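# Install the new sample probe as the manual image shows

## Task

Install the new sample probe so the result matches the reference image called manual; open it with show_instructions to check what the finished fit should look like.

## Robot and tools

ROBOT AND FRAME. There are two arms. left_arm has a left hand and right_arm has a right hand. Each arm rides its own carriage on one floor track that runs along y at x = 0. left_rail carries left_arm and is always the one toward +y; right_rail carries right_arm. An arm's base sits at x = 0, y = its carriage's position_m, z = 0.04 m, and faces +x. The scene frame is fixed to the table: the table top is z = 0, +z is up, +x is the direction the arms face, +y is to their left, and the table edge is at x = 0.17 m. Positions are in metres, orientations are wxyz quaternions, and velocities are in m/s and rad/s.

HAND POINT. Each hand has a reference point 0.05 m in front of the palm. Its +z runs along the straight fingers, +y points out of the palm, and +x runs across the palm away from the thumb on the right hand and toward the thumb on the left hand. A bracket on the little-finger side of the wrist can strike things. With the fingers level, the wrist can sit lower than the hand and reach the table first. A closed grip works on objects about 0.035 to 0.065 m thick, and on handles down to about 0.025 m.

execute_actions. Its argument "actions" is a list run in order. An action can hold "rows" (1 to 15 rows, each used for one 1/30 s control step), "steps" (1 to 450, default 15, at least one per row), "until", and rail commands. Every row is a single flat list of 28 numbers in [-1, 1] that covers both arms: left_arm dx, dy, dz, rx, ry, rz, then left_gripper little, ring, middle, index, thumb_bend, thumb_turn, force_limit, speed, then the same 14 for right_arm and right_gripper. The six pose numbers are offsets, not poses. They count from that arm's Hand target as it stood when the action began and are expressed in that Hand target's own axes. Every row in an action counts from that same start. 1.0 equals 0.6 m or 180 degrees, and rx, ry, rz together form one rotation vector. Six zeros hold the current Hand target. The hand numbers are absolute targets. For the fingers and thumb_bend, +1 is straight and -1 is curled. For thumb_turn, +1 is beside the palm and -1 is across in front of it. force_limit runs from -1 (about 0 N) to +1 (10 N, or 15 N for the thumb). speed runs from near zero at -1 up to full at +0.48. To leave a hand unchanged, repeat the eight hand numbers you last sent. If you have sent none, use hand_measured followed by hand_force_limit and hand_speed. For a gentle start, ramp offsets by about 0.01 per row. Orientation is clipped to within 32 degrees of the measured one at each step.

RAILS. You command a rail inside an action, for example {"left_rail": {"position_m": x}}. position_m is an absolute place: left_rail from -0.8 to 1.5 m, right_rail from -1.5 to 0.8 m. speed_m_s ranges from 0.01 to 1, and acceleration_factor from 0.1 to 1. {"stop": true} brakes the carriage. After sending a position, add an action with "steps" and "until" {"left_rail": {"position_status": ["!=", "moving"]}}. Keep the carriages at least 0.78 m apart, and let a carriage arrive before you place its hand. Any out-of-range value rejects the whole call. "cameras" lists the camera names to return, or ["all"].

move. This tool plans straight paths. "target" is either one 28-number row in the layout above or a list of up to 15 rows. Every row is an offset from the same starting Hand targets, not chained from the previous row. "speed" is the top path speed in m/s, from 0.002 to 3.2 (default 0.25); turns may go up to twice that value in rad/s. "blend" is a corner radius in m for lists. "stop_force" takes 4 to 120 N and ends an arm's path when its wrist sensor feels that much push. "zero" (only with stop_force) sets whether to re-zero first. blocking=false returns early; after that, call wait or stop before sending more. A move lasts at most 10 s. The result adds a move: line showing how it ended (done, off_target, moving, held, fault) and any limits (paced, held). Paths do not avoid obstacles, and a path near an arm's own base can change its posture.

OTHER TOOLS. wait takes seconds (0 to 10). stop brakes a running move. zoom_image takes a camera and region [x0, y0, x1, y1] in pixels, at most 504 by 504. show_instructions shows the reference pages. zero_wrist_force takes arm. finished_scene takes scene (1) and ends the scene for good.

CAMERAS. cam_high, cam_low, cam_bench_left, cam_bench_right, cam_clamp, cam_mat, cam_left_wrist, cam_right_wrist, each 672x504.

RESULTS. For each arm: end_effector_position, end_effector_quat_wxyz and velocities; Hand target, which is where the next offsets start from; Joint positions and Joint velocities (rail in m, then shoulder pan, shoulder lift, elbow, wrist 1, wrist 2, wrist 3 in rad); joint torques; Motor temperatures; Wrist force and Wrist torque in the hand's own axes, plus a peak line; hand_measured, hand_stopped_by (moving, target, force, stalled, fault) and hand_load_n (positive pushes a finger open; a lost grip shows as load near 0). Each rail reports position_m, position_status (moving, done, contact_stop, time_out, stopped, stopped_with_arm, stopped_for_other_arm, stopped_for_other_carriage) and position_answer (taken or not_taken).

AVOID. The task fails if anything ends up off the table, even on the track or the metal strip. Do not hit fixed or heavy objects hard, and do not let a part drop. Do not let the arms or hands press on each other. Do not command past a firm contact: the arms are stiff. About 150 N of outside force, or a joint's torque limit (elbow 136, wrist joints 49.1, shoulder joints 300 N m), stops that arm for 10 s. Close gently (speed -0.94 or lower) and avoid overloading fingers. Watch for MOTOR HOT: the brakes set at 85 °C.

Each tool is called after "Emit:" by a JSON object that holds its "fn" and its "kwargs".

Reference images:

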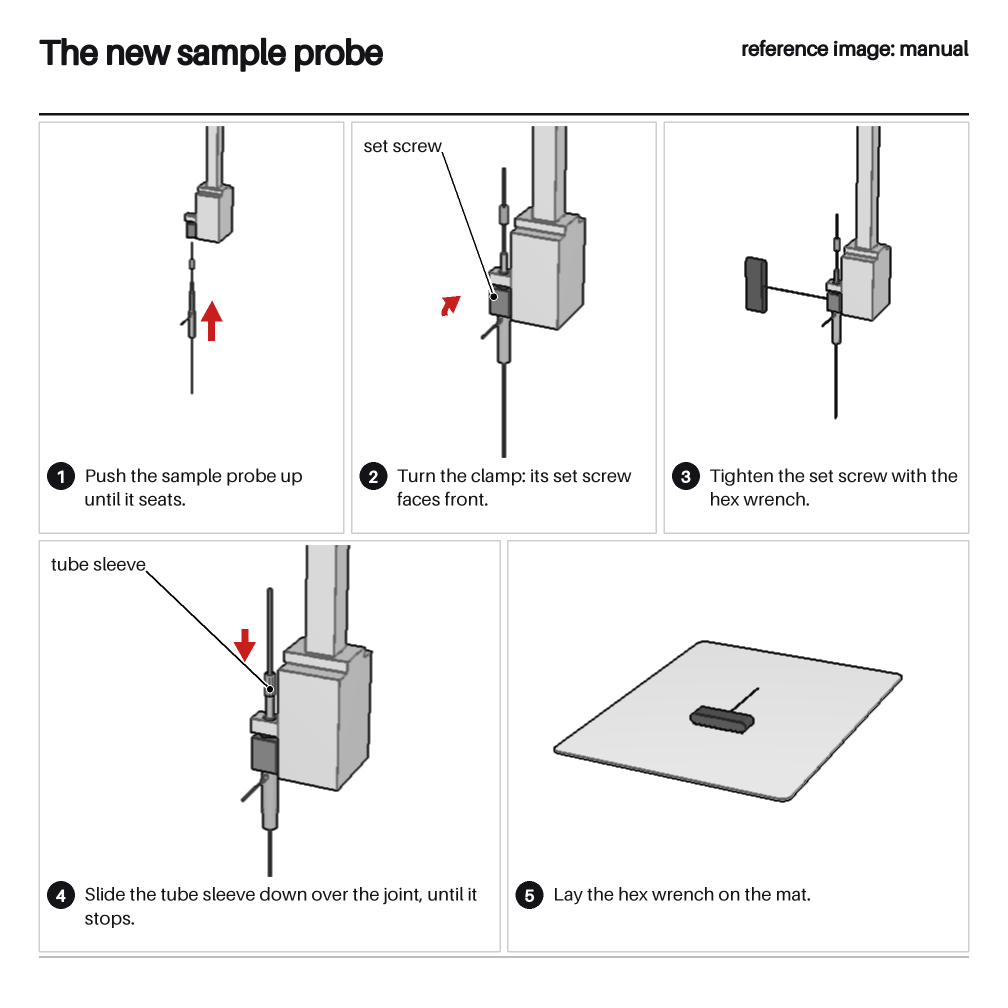

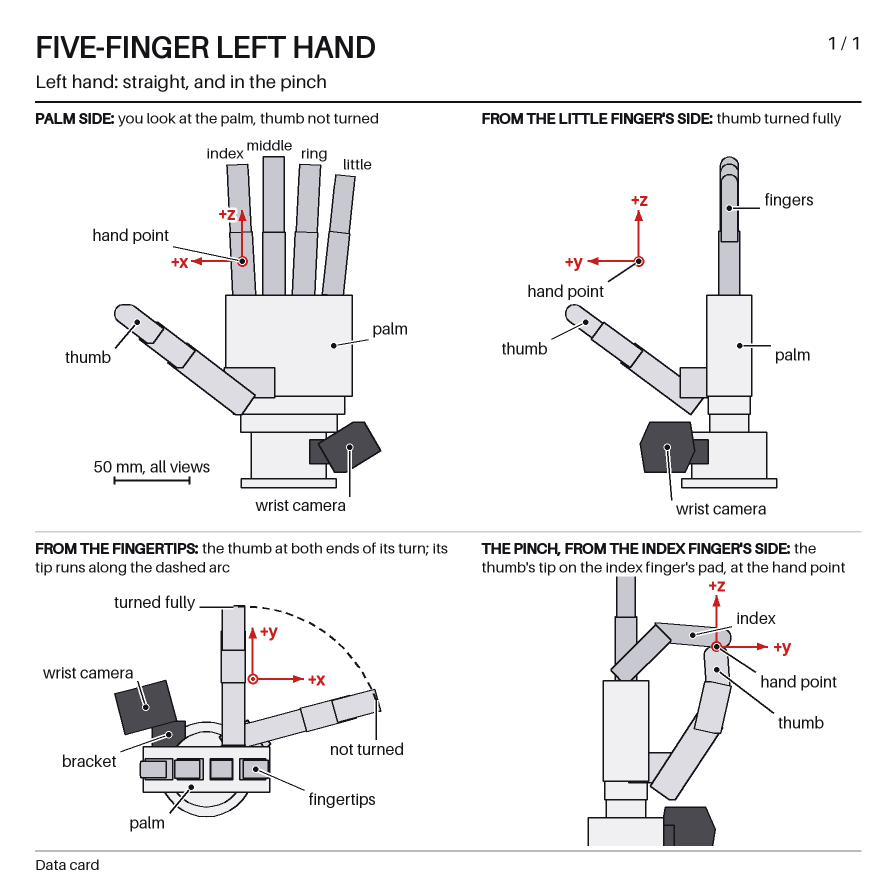

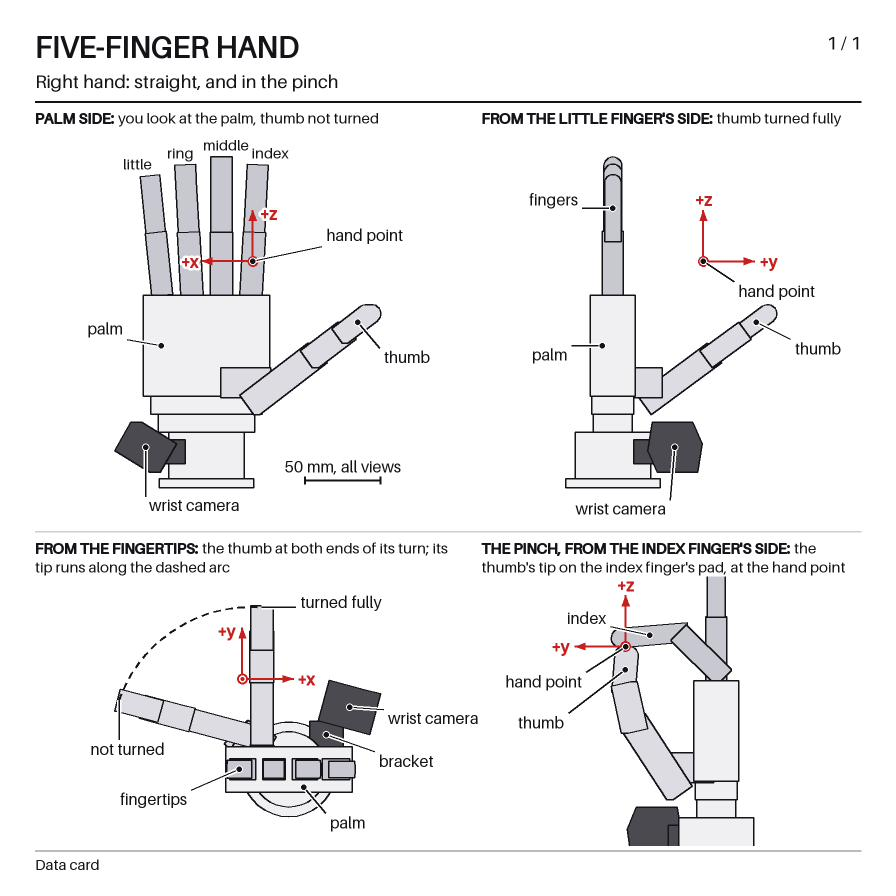

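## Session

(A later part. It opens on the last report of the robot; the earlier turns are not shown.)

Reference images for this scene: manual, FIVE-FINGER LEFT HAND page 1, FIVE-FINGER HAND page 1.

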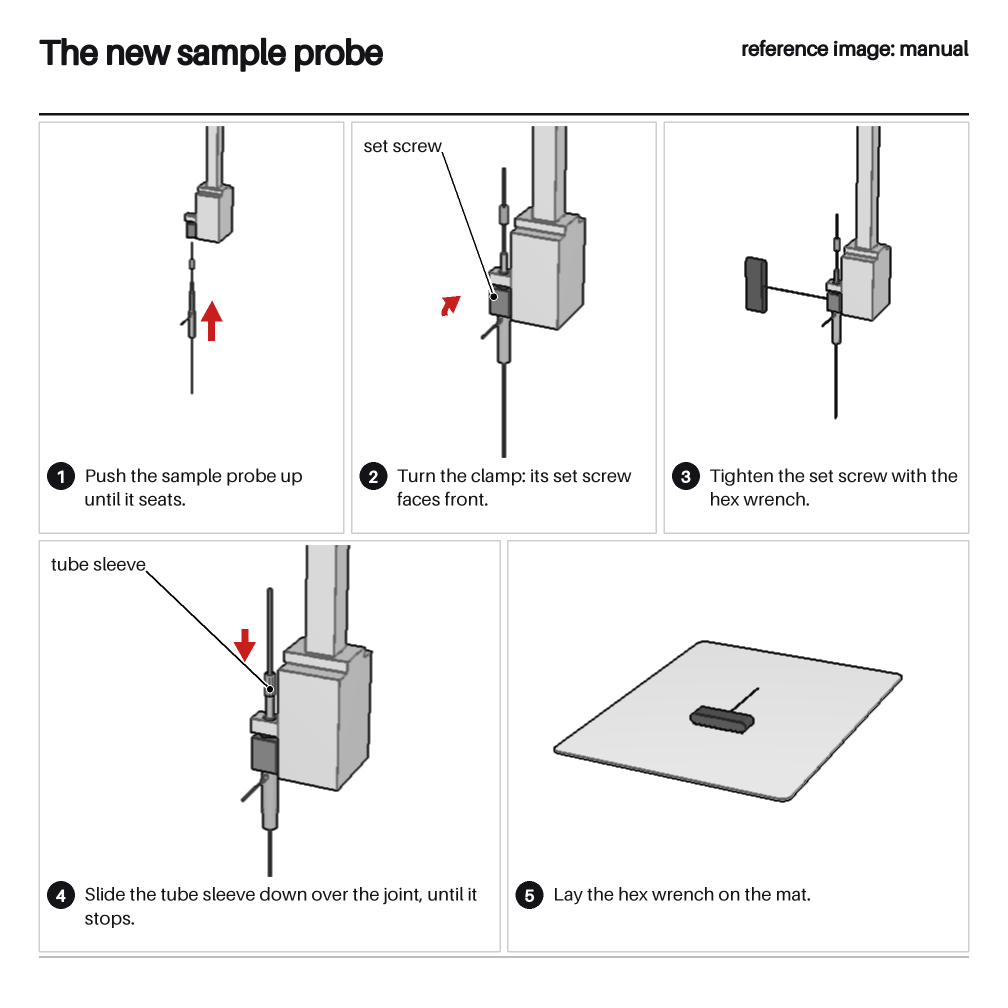

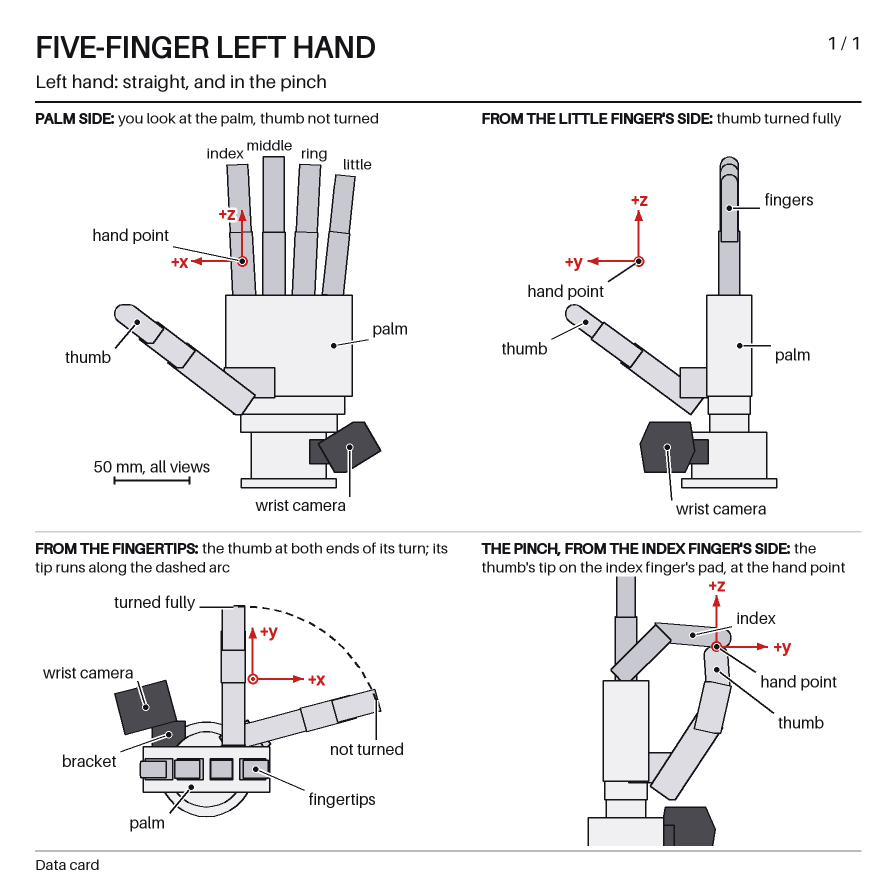

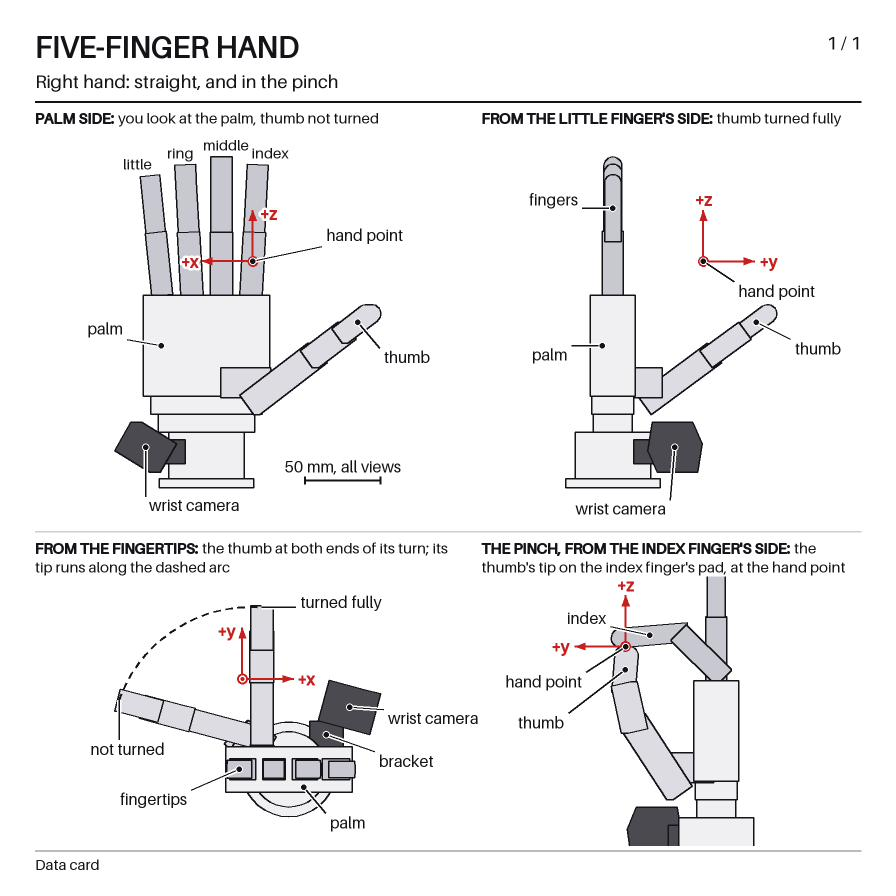

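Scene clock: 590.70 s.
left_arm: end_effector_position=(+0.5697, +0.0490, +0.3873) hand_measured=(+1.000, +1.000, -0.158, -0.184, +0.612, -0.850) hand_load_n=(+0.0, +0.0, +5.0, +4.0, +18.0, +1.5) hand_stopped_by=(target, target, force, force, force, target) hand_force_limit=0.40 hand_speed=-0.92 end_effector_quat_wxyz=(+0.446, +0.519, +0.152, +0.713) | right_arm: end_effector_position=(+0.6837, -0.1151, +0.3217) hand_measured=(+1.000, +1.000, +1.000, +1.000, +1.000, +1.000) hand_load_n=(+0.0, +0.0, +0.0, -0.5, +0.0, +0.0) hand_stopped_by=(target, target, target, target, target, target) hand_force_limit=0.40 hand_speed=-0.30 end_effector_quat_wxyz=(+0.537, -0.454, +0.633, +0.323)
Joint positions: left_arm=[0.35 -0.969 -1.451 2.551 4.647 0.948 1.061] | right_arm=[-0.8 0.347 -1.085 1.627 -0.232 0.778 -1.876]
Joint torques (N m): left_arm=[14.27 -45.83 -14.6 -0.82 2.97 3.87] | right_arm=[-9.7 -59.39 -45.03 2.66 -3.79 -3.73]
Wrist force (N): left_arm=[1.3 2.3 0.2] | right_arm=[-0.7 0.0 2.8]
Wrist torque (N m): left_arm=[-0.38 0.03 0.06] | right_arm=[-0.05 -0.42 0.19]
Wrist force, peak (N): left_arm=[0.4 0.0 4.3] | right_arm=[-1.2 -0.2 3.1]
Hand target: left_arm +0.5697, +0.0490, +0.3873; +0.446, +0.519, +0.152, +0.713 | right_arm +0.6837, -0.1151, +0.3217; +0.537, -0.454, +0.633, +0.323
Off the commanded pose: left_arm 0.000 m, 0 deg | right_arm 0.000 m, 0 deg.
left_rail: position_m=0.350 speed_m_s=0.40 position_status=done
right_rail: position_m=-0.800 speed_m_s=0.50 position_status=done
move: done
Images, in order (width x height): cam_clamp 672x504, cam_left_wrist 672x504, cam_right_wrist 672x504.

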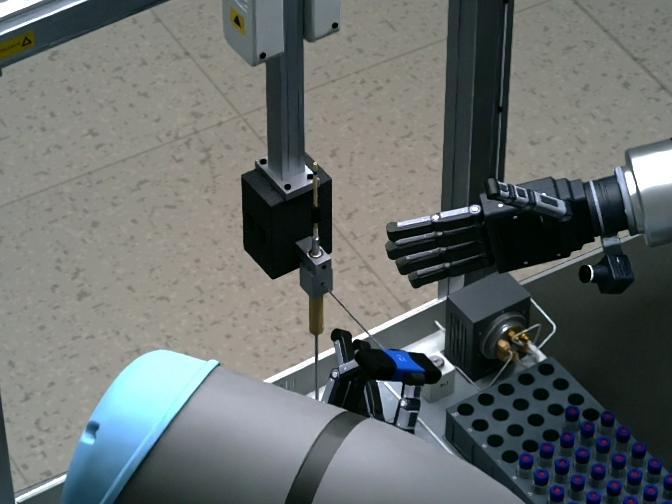

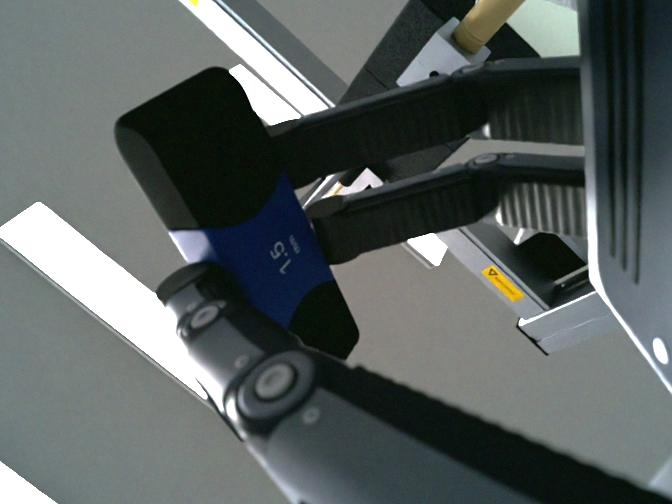

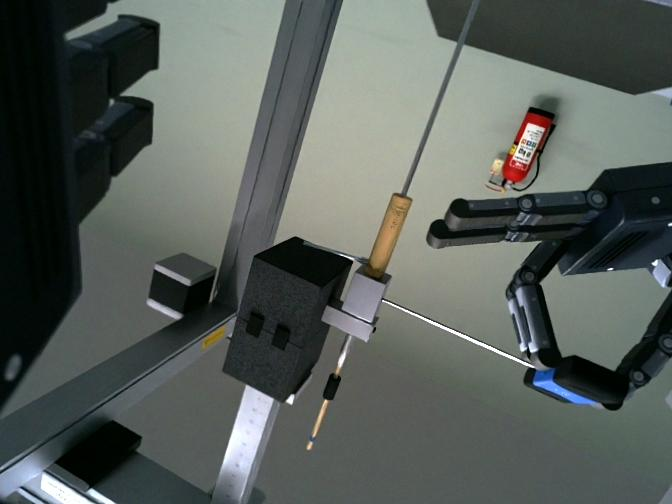

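Emit:
{"fn": "move", "kwargs": {"target": [0.00885,0.00997,0.00533,0.00116,-0.0828,0.14427,1,1,-0.6,-0.6,0.25,-0.85,0.4,-0.92,0,0,0,0,0,0,1,1,1,1,1,1,0.4,-0.3], "speed": 0.07, "cameras": ["cam_clamp","cam_right_wrist","cam_left_wrist"]}}

Emit:
{"fn": "zoom_image", "kwargs": {"camera": "cam_right_wrist", "region": [374, 285, 434, 330]}}

Emit:
{"fn": "zoom_image", "kwargs": {"camera": "cam_clamp", "region": [314, 278, 344, 308]}}

Scene clock: 595.63 s.
left_arm: end_effector_position=(+0.5693, +0.0491, +0.3959) hand_measured=(+1.000, +1.000, -0.158, -0.184, +0.612, -0.850) hand_load_n=(-0.5, +0.0, +9.0, +7.0, +14.5, +2.0) hand_stopped_by=(target, target, force, force, force, target) hand_force_limit=0.40 hand_speed=-0.92 end_effector_quat_wxyz=(+0.290, +0.628, -0.025, +0.722) | right_arm: end_effector_position=(+0.6837, -0.1151, +0.3217) hand_measured=(+1.000, +1.000, +1.000, +1.000, +1.000, +1.000) hand_load_n=(+0.0, +0.0, +0.0, +0.0, +0.0, -0.5) hand_stopped_by=(target, target, target, target, target, target) hand_force_limit=0.40 hand_speed=-0.30 end_effector_quat_wxyz=(+0.537, -0.454, +0.633, +0.323)
Joint positions: left_arm=[0.35 -0.87 -1.673 2.503 5.218 1.134 1.33] | right_arm=[-0.8 0.347 -1.085 1.627 -0.232 0.778 -1.876]
Joint torques (N m): left_arm=[10.88 -34.92 -37.24 -0.27 4.18 3.98] | right_arm=[-9.12 -60.15 -44.87 2.53 -3.69 -3.75]
Wrist force (N): left_arm=[2.1 -3.2 7.6] | right_arm=[-1.1 -0.1 2.6]
Wrist torque (N m): left_arm=[-0.27 0.04 0.10] | right_arm=[-0.04 -0.37 0.17]
Wrist force, peak (N): left_arm=[2.1 -3.2 7.6] | right_arm=[-1.3 -0.1 2.9]
Hand target: left_arm +0.5693, +0.0491, +0.3959; +0.290, +0.628, -0.025, +0.722 | right_arm +0.6837, -0.1151, +0.3217; +0.537, -0.454, +0.633, +0.323
Off the commanded pose: left_arm 0.000 m, 0 deg | right_arm 0.000 m, 0 deg.
left_rail: position_m=0.350 speed_m_s=0.40 position_status=done
right_rail: position_m=-0.800 speed_m_s=0.50 position_status=done
move: done
Images, in order (width x height): cam_clamp 672x504, cam_left_wrist 672x504, cam_right_wrist 672x504.

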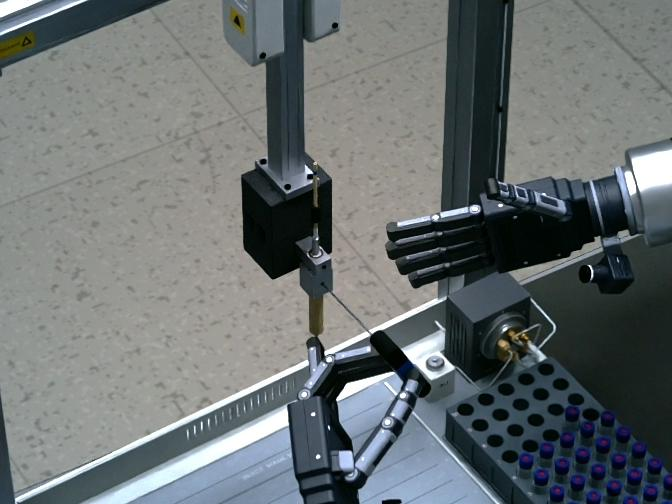

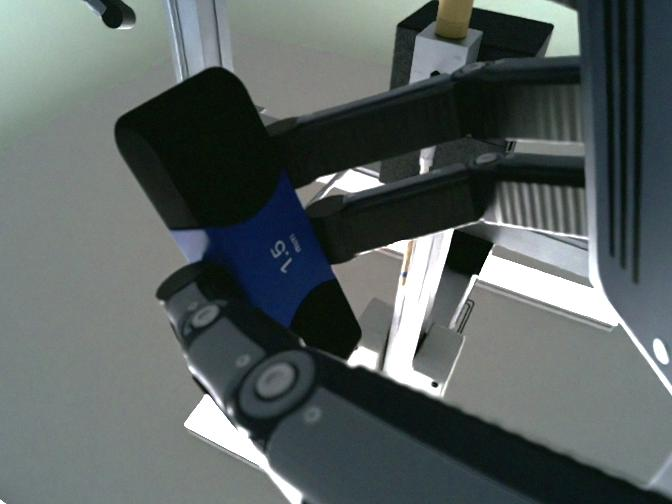

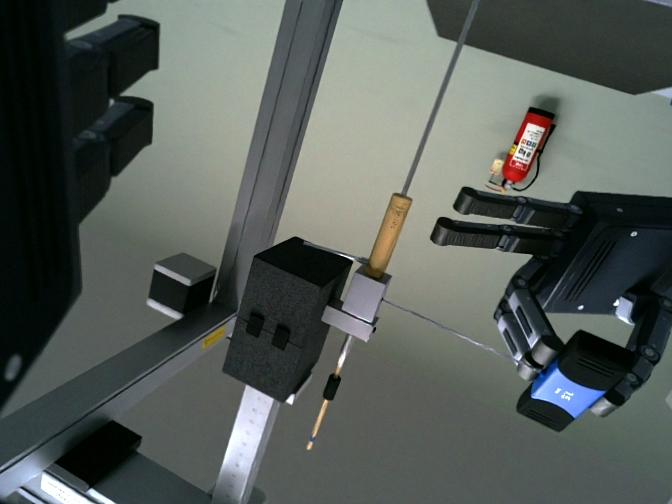

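Scaled by 8.400 from the camera's 672x504 image, which has a finer 960x720 frame.

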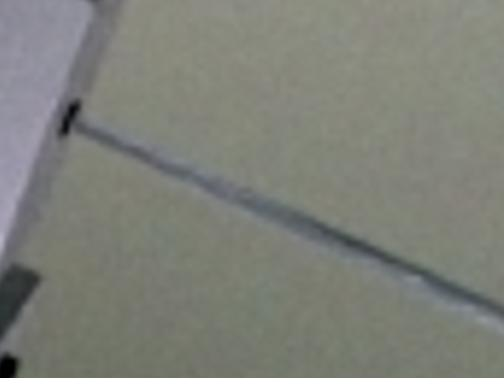

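Scaled by 16.800 from the camera's 672x504 image, which has a finer 960x720 frame.

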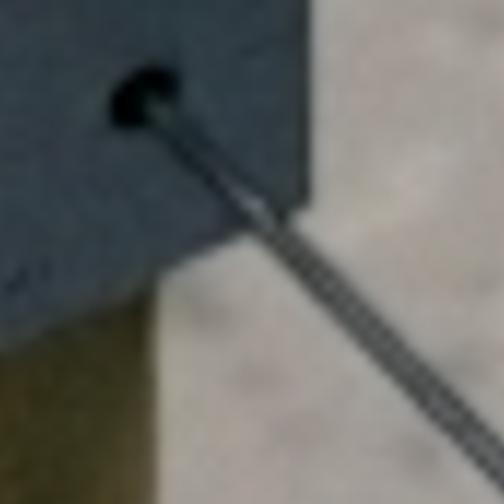

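Emit:
{"fn": "move", "kwargs": {"target": [0.0084,0.00855,0.0062,0.00004,-0.08146,0.14496,1,1,-0.6,-0.6,0.25,-0.85,0.4,-0.92,0,0,0,0,0,0,1,1,1,1,1,1,0.4,-0.3], "speed": 0.07, "cameras": ["cam_clamp","cam_right_wrist","cam_left_wrist"]}}

Emit:
{"fn": "zoom_image", "kwargs": {"camera": "cam_right_wrist", "region": [374, 285, 434, 330]}}

Emit:
{"fn": "zoom_image", "kwargs": {"camera": "cam_clamp", "region": [314, 278, 344, 308]}}

Scene clock: 600.67 s.
left_arm: end_effector_position=(+0.5701, +0.0454, +0.4030) hand_measured=(+1.000, +1.000, -0.158, -0.184, +0.612, -0.850) hand_load_n=(+0.5, +0.0, +3.5, +3.5, +18.0, +2.0) hand_stopped_by=(target, target, force, force, force, target) hand_force_limit=0.40 hand_speed=-0.92 end_effector_quat_wxyz=(+0.114, +0.692, -0.202, +0.683) | right_arm: end_effector_position=(+0.6837, -0.1151, +0.3217) hand_measured=(+1.000, +1.000, +1.000, +1.000, +1.000, +1.000) hand_load_n=(+0.0, +0.0, +0.0, +0.0, +0.0, +0.0) hand_stopped_by=(target, target, target, target, target, target) hand_force_limit=0.40 hand_speed=-0.30 end_effector_quat_wxyz=(+0.537, -0.454, +0.633, +0.323)
Joint positions: left_arm=[0.35 -0.829 -1.8 2.368 5.759 1.192 1.674] | right_arm=[-0.8 0.347 -1.085 1.627 -0.232 0.778 -1.876]
Joint torques (N m): left_arm=[-1.62 -30.04 -45.55 0.14 -3.7 3.51] | right_arm=[-9.07 -58.62 -44.86 2.49 -3.78 -3.58]
Wrist force (N): left_arm=[1.7 2.3 -3.0] | right_arm=[-0.9 0.0 2.6]
Wrist torque (N m): left_arm=[-0.42 -0.16 0.02] | right_arm=[-0.03 -0.39 0.18]
Wrist force, peak (N): left_arm=[2.4 -3.1 7.7] | right_arm=[-1.2 -0.2 3.1]
Hand target: left_arm +0.5701, +0.0453, +0.4030; +0.114, +0.692, -0.202, +0.683 | right_arm +0.6837, -0.1151, +0.3217; +0.537, -0.454, +0.633, +0.323
Off the commanded pose: left_arm 0.000 m, 0 deg | right_arm 0.000 m, 0 deg.
left_rail: position_m=0.350 speed_m_s=0.40 position_status=done
right_rail: position_m=-0.800 speed_m_s=0.50 position_status=done
move: done
Images, in order (width x height): cam_clamp 672x504, cam_left_wrist 672x504, cam_right_wrist 672x504.

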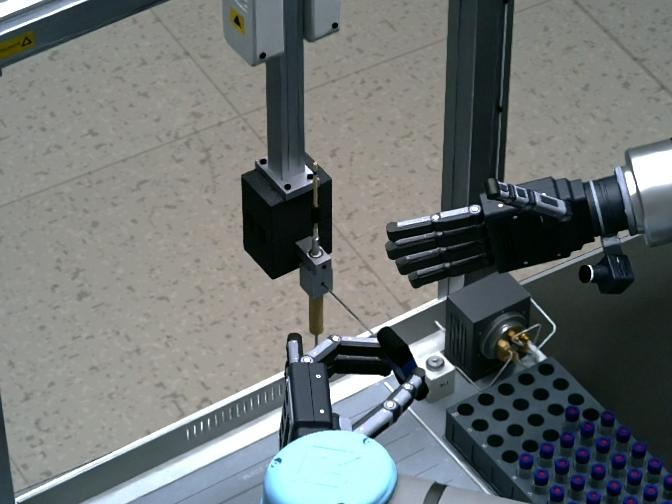

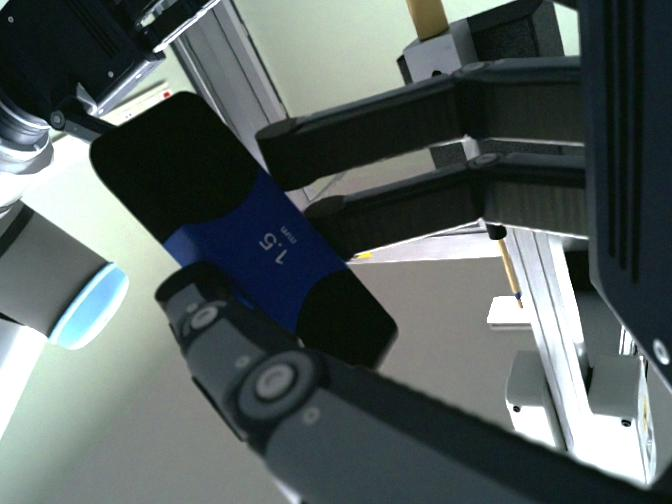

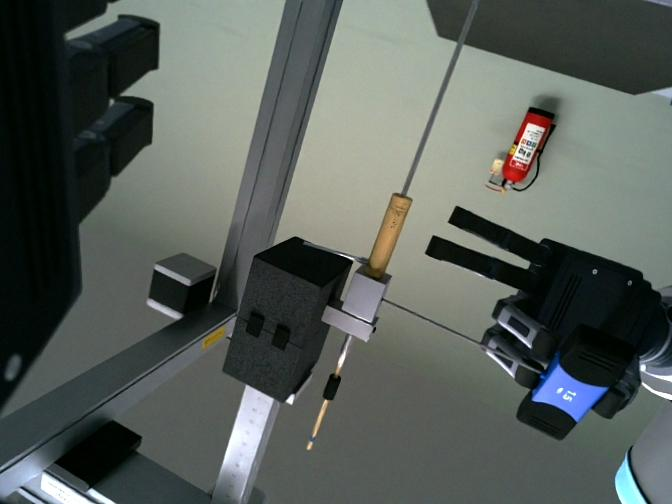

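Scaled by 8.400 from the camera's 672x504 image, which has a finer 960x720 frame.

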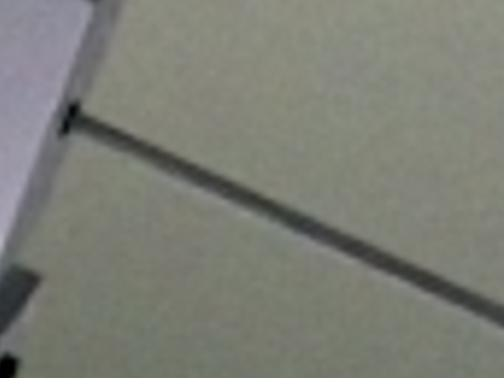

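Scaled by 16.800 from the camera's 672x504 image, which has a finer 960x720 frame.

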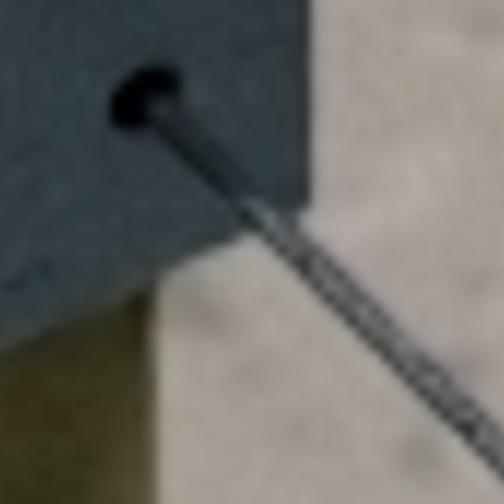

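Emit:
{"fn": "move", "kwargs": {"target": [[-0.00223,0.00008,-0.00148,0.00075,0.01434,-0.02378,1,1,-0.6,-0.6,0.25,-0.85,0.4,-0.92,0,0,0,0,0,0,1,1,1,1,1,1,0.4,-0.3],[-0.00202,0.00445,-0.00898,0.00075,0.01434,-0.02378,1,1,-0.6,-0.6,0.25,-0.85,0.4,-0.92,0,0,0,0,0,0,1,1,1,1,1,1,0.4,-0.3]], "speed": [0.02,0.01], "cameras": ["cam_clamp","cam_right_wrist","cam_left_wrist"]}}

Emit:
{"fn": "zoom_image", "kwargs": {"camera": "cam_right_wrist", "region": [374, 285, 434, 330]}}

Emit:
{"fn": "zoom_image", "kwargs": {"camera": "cam_clamp", "region": [314, 278, 344, 308]}}

Scene clock: 604.70 s.
left_arm: end_effector_position=(+0.5642, +0.0454, +0.4017) hand_measured=(+1.000, +1.000, -0.158, -0.184, +0.610, -0.850) hand_load_n=(+0.0, +0.0, +5.5, +6.5, +14.5, +0.0) hand_stopped_by=(target, target, force, force, force, target) hand_force_limit=0.40 hand_speed=-0.92 end_effector_quat_wxyz=(+0.143, +0.684, -0.173, +0.694) | right_arm: end_effector_position=(+0.6837, -0.1151, +0.3217) hand_measured=(+1.000, +1.000, +1.000, +1.000, +1.000, +1.000) hand_load_n=(+0.0, -0.5, +0.0, +0.0, +0.0, +0.0) hand_stopped_by=(target, target, target, target, target, target) hand_force_limit=0.40 hand_speed=-0.30 end_effector_quat_wxyz=(+0.537, -0.454, +0.633, +0.323)
Joint positions: left_arm=[0.35 -0.845 -1.799 2.404 5.672 1.177 1.617] | right_arm=[-0.8 0.347 -1.085 1.627 -0.232 0.778 -1.876]
Joint torques (N m): left_arm=[-8.27 -30.07 -25.54 0.38 -3.34 -2] | right_arm=[-8.67 -59.9 -45.15 2.37 -3.71 -3.57]
Wrist force (N): left_arm=[1.7 0.0 3.1] | right_arm=[-1.1 -0.1 2.7]
Wrist torque (N m): left_arm=[-0.19 0.03 0.27] | right_arm=[-0.06 -0.37 0.16]
Wrist force, peak (N): left_arm=[2.0 -12.4 22.4] | right_arm=[-1.1 -0.3 3.0]
Hand target: left_arm +0.5641, +0.0454, +0.4017; +0.143, +0.684, -0.173, +0.694 | right_arm +0.6837, -0.1151, +0.3217; +0.537, -0.454, +0.633, +0.323
Off the commanded pose: left_arm 0.000 m, 0 deg | right_arm 0.000 m, 0 deg.
left_rail: position_m=0.350 speed_m_s=0.40 position_status=done
right_rail: position_m=-0.800 speed_m_s=0.50 position_status=done
move: done
Images, in order (width x height): cam_clamp 672x504, cam_left_wrist 672x504, cam_right_wrist 672x504.

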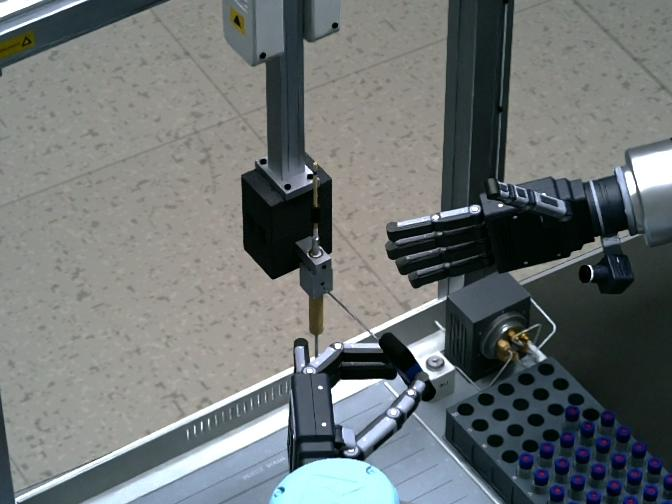

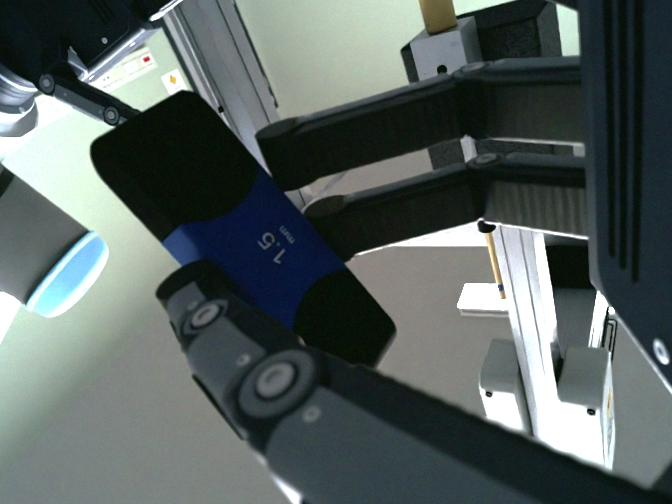

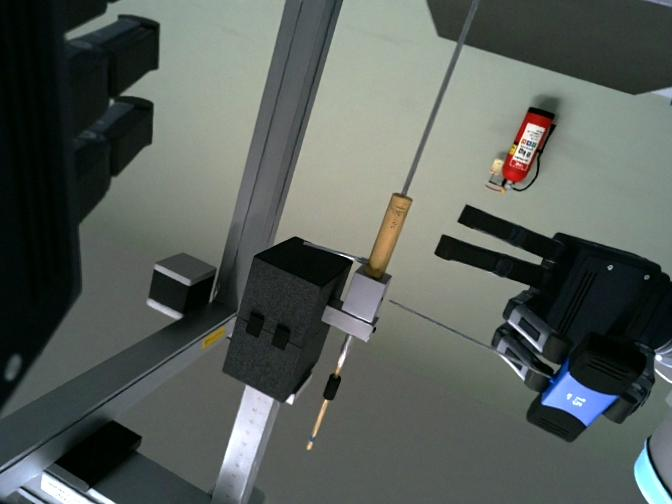

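Scaled by 8.400 from the camera's 672x504 image, which has a finer 960x720 frame.

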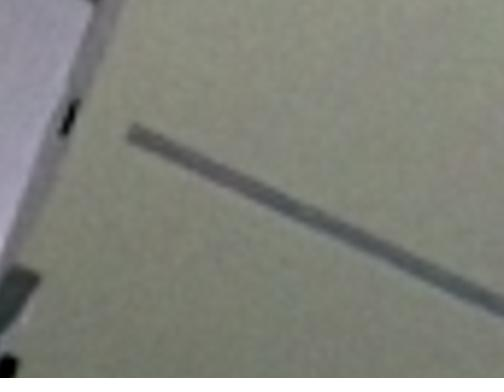

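Scaled by 16.800 from the camera's 672x504 image, which has a finer 960x720 frame.

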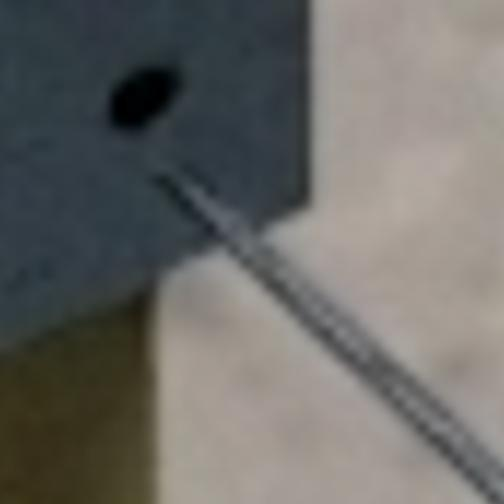

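Emit:
{"fn": "zoom_image", "kwargs": {"camera": "cam_clamp", "region": [220, 130, 360, 300]}}

Emit:
{"fn": "zoom_image", "kwargs": {"camera": "cam_right_wrist", "region": [200, 220, 420, 460]}}

Scaled by 2.965 from the camera's 672x504 image, which has a finer 960x720 frame.

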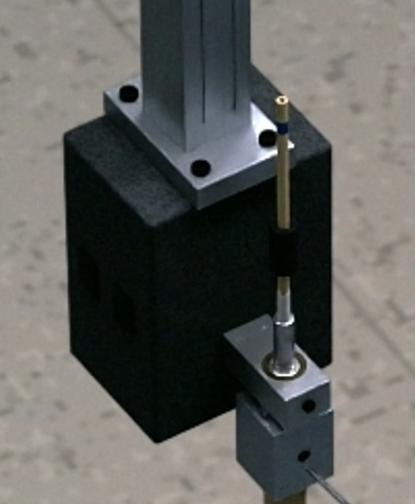

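Scaled by 2.100 from the camera's 672x504 image, which has a finer 960x720 frame.

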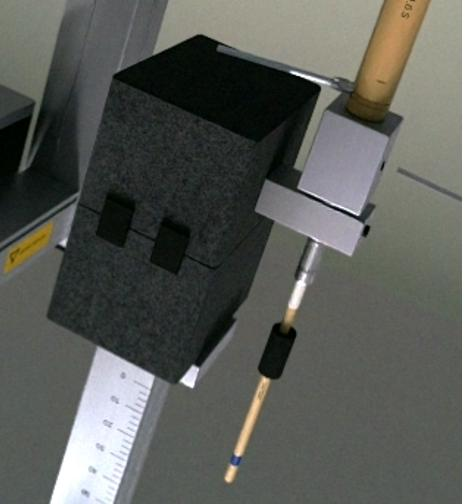

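Emit:
{"fn": "move", "kwargs": {"target": [0.00354,0.06885,-0.11411,0,0,0,1,1,-0.6,-0.6,0.25,-0.85,0.4,-0.92,0,0,0,0,0,0,1,1,1,1,1,1,0.4,-0.3], "speed": 0.12, "cameras": ["cam_high","cam_clamp","cam_right_wrist","cam_left_wrist"]}}

Scene clock: 609.77 s.
left_arm: end_effector_position=(+0.4845, +0.0381, +0.4017) hand_measured=(+1.000, +1.000, -0.158, -0.184, +0.610, -0.850) hand_load_n=(+0.0, +0.0, +5.0, +6.0, +15.0, +0.5) hand_stopped_by=(target, target, force, force, force, target) hand_force_limit=0.40 hand_speed=-0.92 end_effector_quat_wxyz=(+0.143, +0.684, -0.173, +0.694) | right_arm: end_effector_position=(+0.6837, -0.1151, +0.3217) hand_measured=(+1.000, +1.000, +1.000, +1.000, +1.000, +1.000) hand_load_n=(+0.0, +0.0, +0.0, +0.0, +0.0, +0.0) hand_stopped_by=(target, target, target, target, target, target) hand_force_limit=0.40 hand_speed=-0.30 end_effector_quat_wxyz=(+0.537, -0.454, +0.633, +0.323)
Joint positions: left_arm=[0.35 -1.085 -1.976 2.512 5.742 0.937 1.619] | right_arm=[-0.8 0.347 -1.085 1.627 -0.232 0.778 -1.876]
Joint torques (N m): left_arm=[-9.74 -16.43 -28.85 0.45 -3.12 -2.67] | right_arm=[-8.98 -59.41 -45.11 2.49 -3.58 -3.63]
Wrist force (N): left_arm=[1.5 0.5 3.2] | right_arm=[-1.2 -0.2 2.7]
Wrist torque (N m): left_arm=[-0.09 0.04 -0.06] | right_arm=[-0.07 -0.34 0.15]
Wrist force, peak (N): left_arm=[2.0 -0.2 3.4] | right_arm=[-1.1 -0.3 3.1]
Hand target: left_arm +0.4845, +0.0381, +0.4017; +0.143, +0.684, -0.173, +0.694 | right_arm +0.6837, -0.1151, +0.3217; +0.537, -0.454, +0.633, +0.323
Off the commanded pose: left_arm 0.000 m, 0 deg | right_arm 0.000 m, 0 deg.
left_rail: position_m=0.350 speed_m_s=0.40 position_status=done
right_rail: position_m=-0.800 speed_m_s=0.50 position_status=done
move: done
Images, in order (width x height): cam_high 672x504, cam_clamp 672x504, cam_left_wrist 672x504, cam_right_wrist 672x504.

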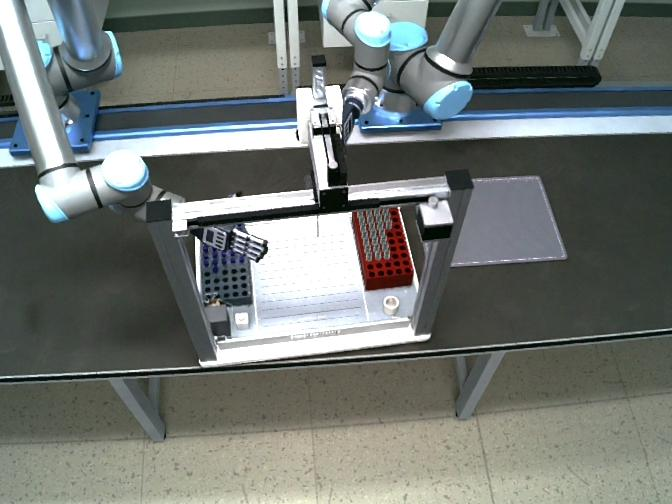

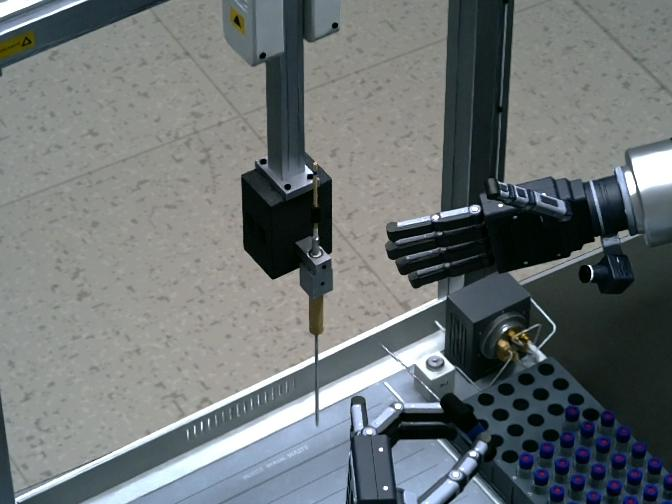

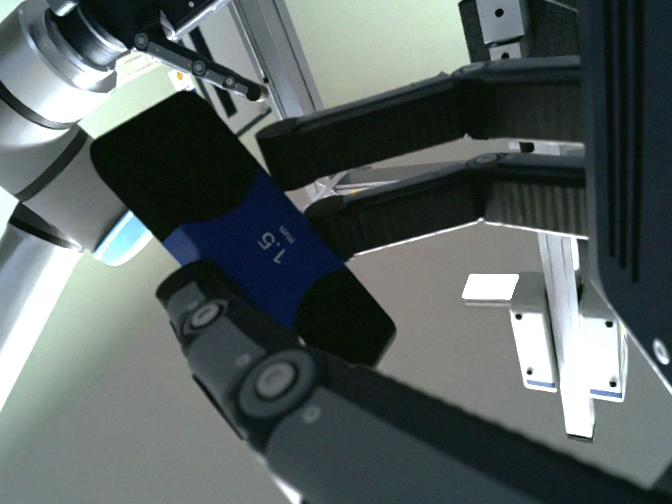

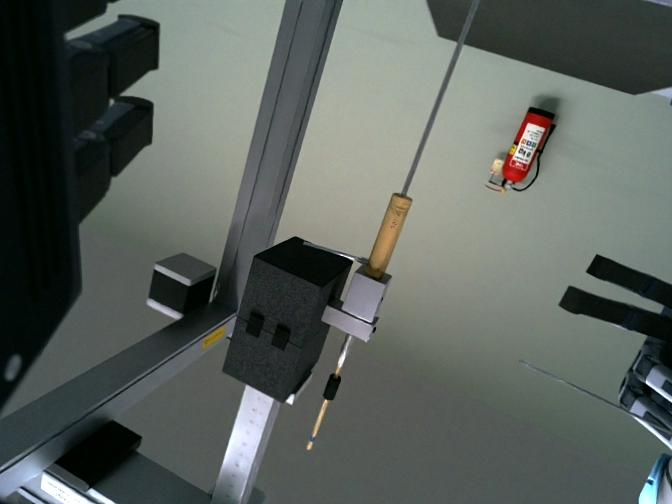

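Emit:
{"fn": "move", "kwargs": {"target": [0,0,0,0,0,0,1,1,-0.6,-0.6,0.25,-0.85,0.4,-0.92,-0.07468,0.00233,-0.27048,-0.0568,0.0983,0.4869,1,1,1,1,1,1,0.4,-0.3], "speed": 0.25, "cameras": ["cam_high","cam_right_wrist"]}}

Scene clock: 615.83 s.
left_arm: end_effector_position=(+0.4845, +0.0381, +0.4017) hand_measured=(+1.000, +1.000, -0.158, -0.184, +0.610, -0.850) hand_load_n=(+0.0, +0.0, +5.5, +6.5, +15.0, +0.5) hand_stopped_by=(target, target, force, force, force, target) hand_force_limit=0.40 hand_speed=-0.92 end_effector_quat_wxyz=(+0.143, +0.684, -0.173, +0.694) | right_arm: end_effector_position=(+0.6202, -0.2500, +0.3999) hand_measured=(+1.000, +1.000, +1.000, +1.000, +1.000, +1.000) hand_load_n=(+0.0, +0.0, +0.0, +0.0, +0.5, +0.0) hand_stopped_by=(target, target, target, target, target, target) hand_force_limit=0.40 hand_speed=-0.30 end_effector_quat_wxyz=(+0.033, +0.026, +0.809, +0.586)
Joint positions: left_arm=[0.35 -1.085 -1.977 2.512 5.742 0.937 1.619] | right_arm=[-0.8 0.181 -1.218 1.761 0.345 0.412 -0.868]
Joint torques (N m): left_arm=[-9.7 -17.3 -28.34 0.59 -2.96 -3.47] | right_arm=[-8.16 -67.36 -28.21 5.82 -5.14 4.44]
Wrist force (N): left_arm=[1.4 0.2 3.3] | right_arm=[0.2 1.6 2.7]
Wrist torque (N m): left_arm=[-0.15 0.06 -0.05] | right_arm=[-0.36 -0.16 -0.10]
Wrist force, peak (N): left_arm=[1.5 0.0 3.6] | right_arm=[0.4 1.8 3.2]
Hand target: left_arm +0.4845, +0.0381, +0.4017; +0.143, +0.684, -0.173, +0.694 | right_arm +0.6202, -0.2500, +0.3999; +0.033, +0.026, +0.809, +0.586
Off the commanded pose: left_arm 0.000 m, 0 deg | right_arm 0.000 m, 0 deg.
left_rail: position_m=0.350 speed_m_s=0.40 position_status=done
right_rail: position_m=-0.800 speed_m_s=0.50 position_status=done
move: done
Images, in order (width x height): cam_high 672x504, cam_right_wrist 672x504.

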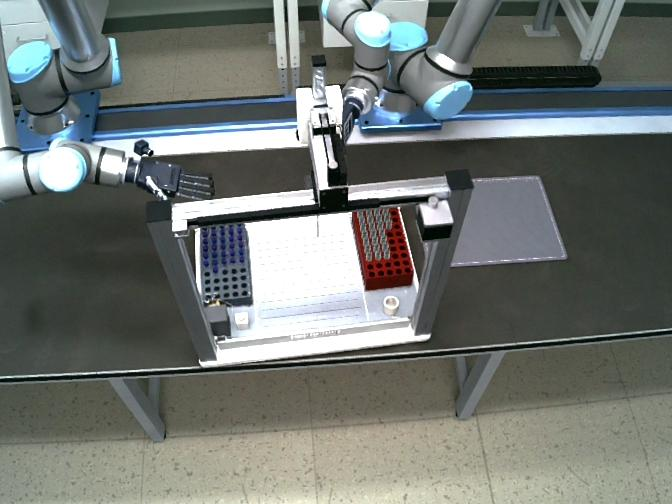

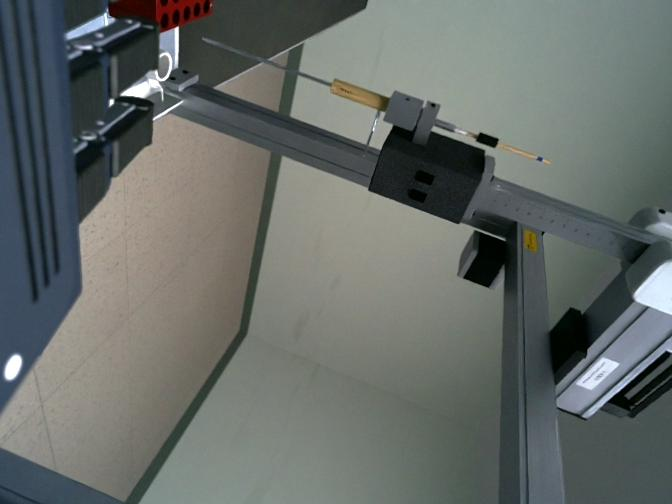

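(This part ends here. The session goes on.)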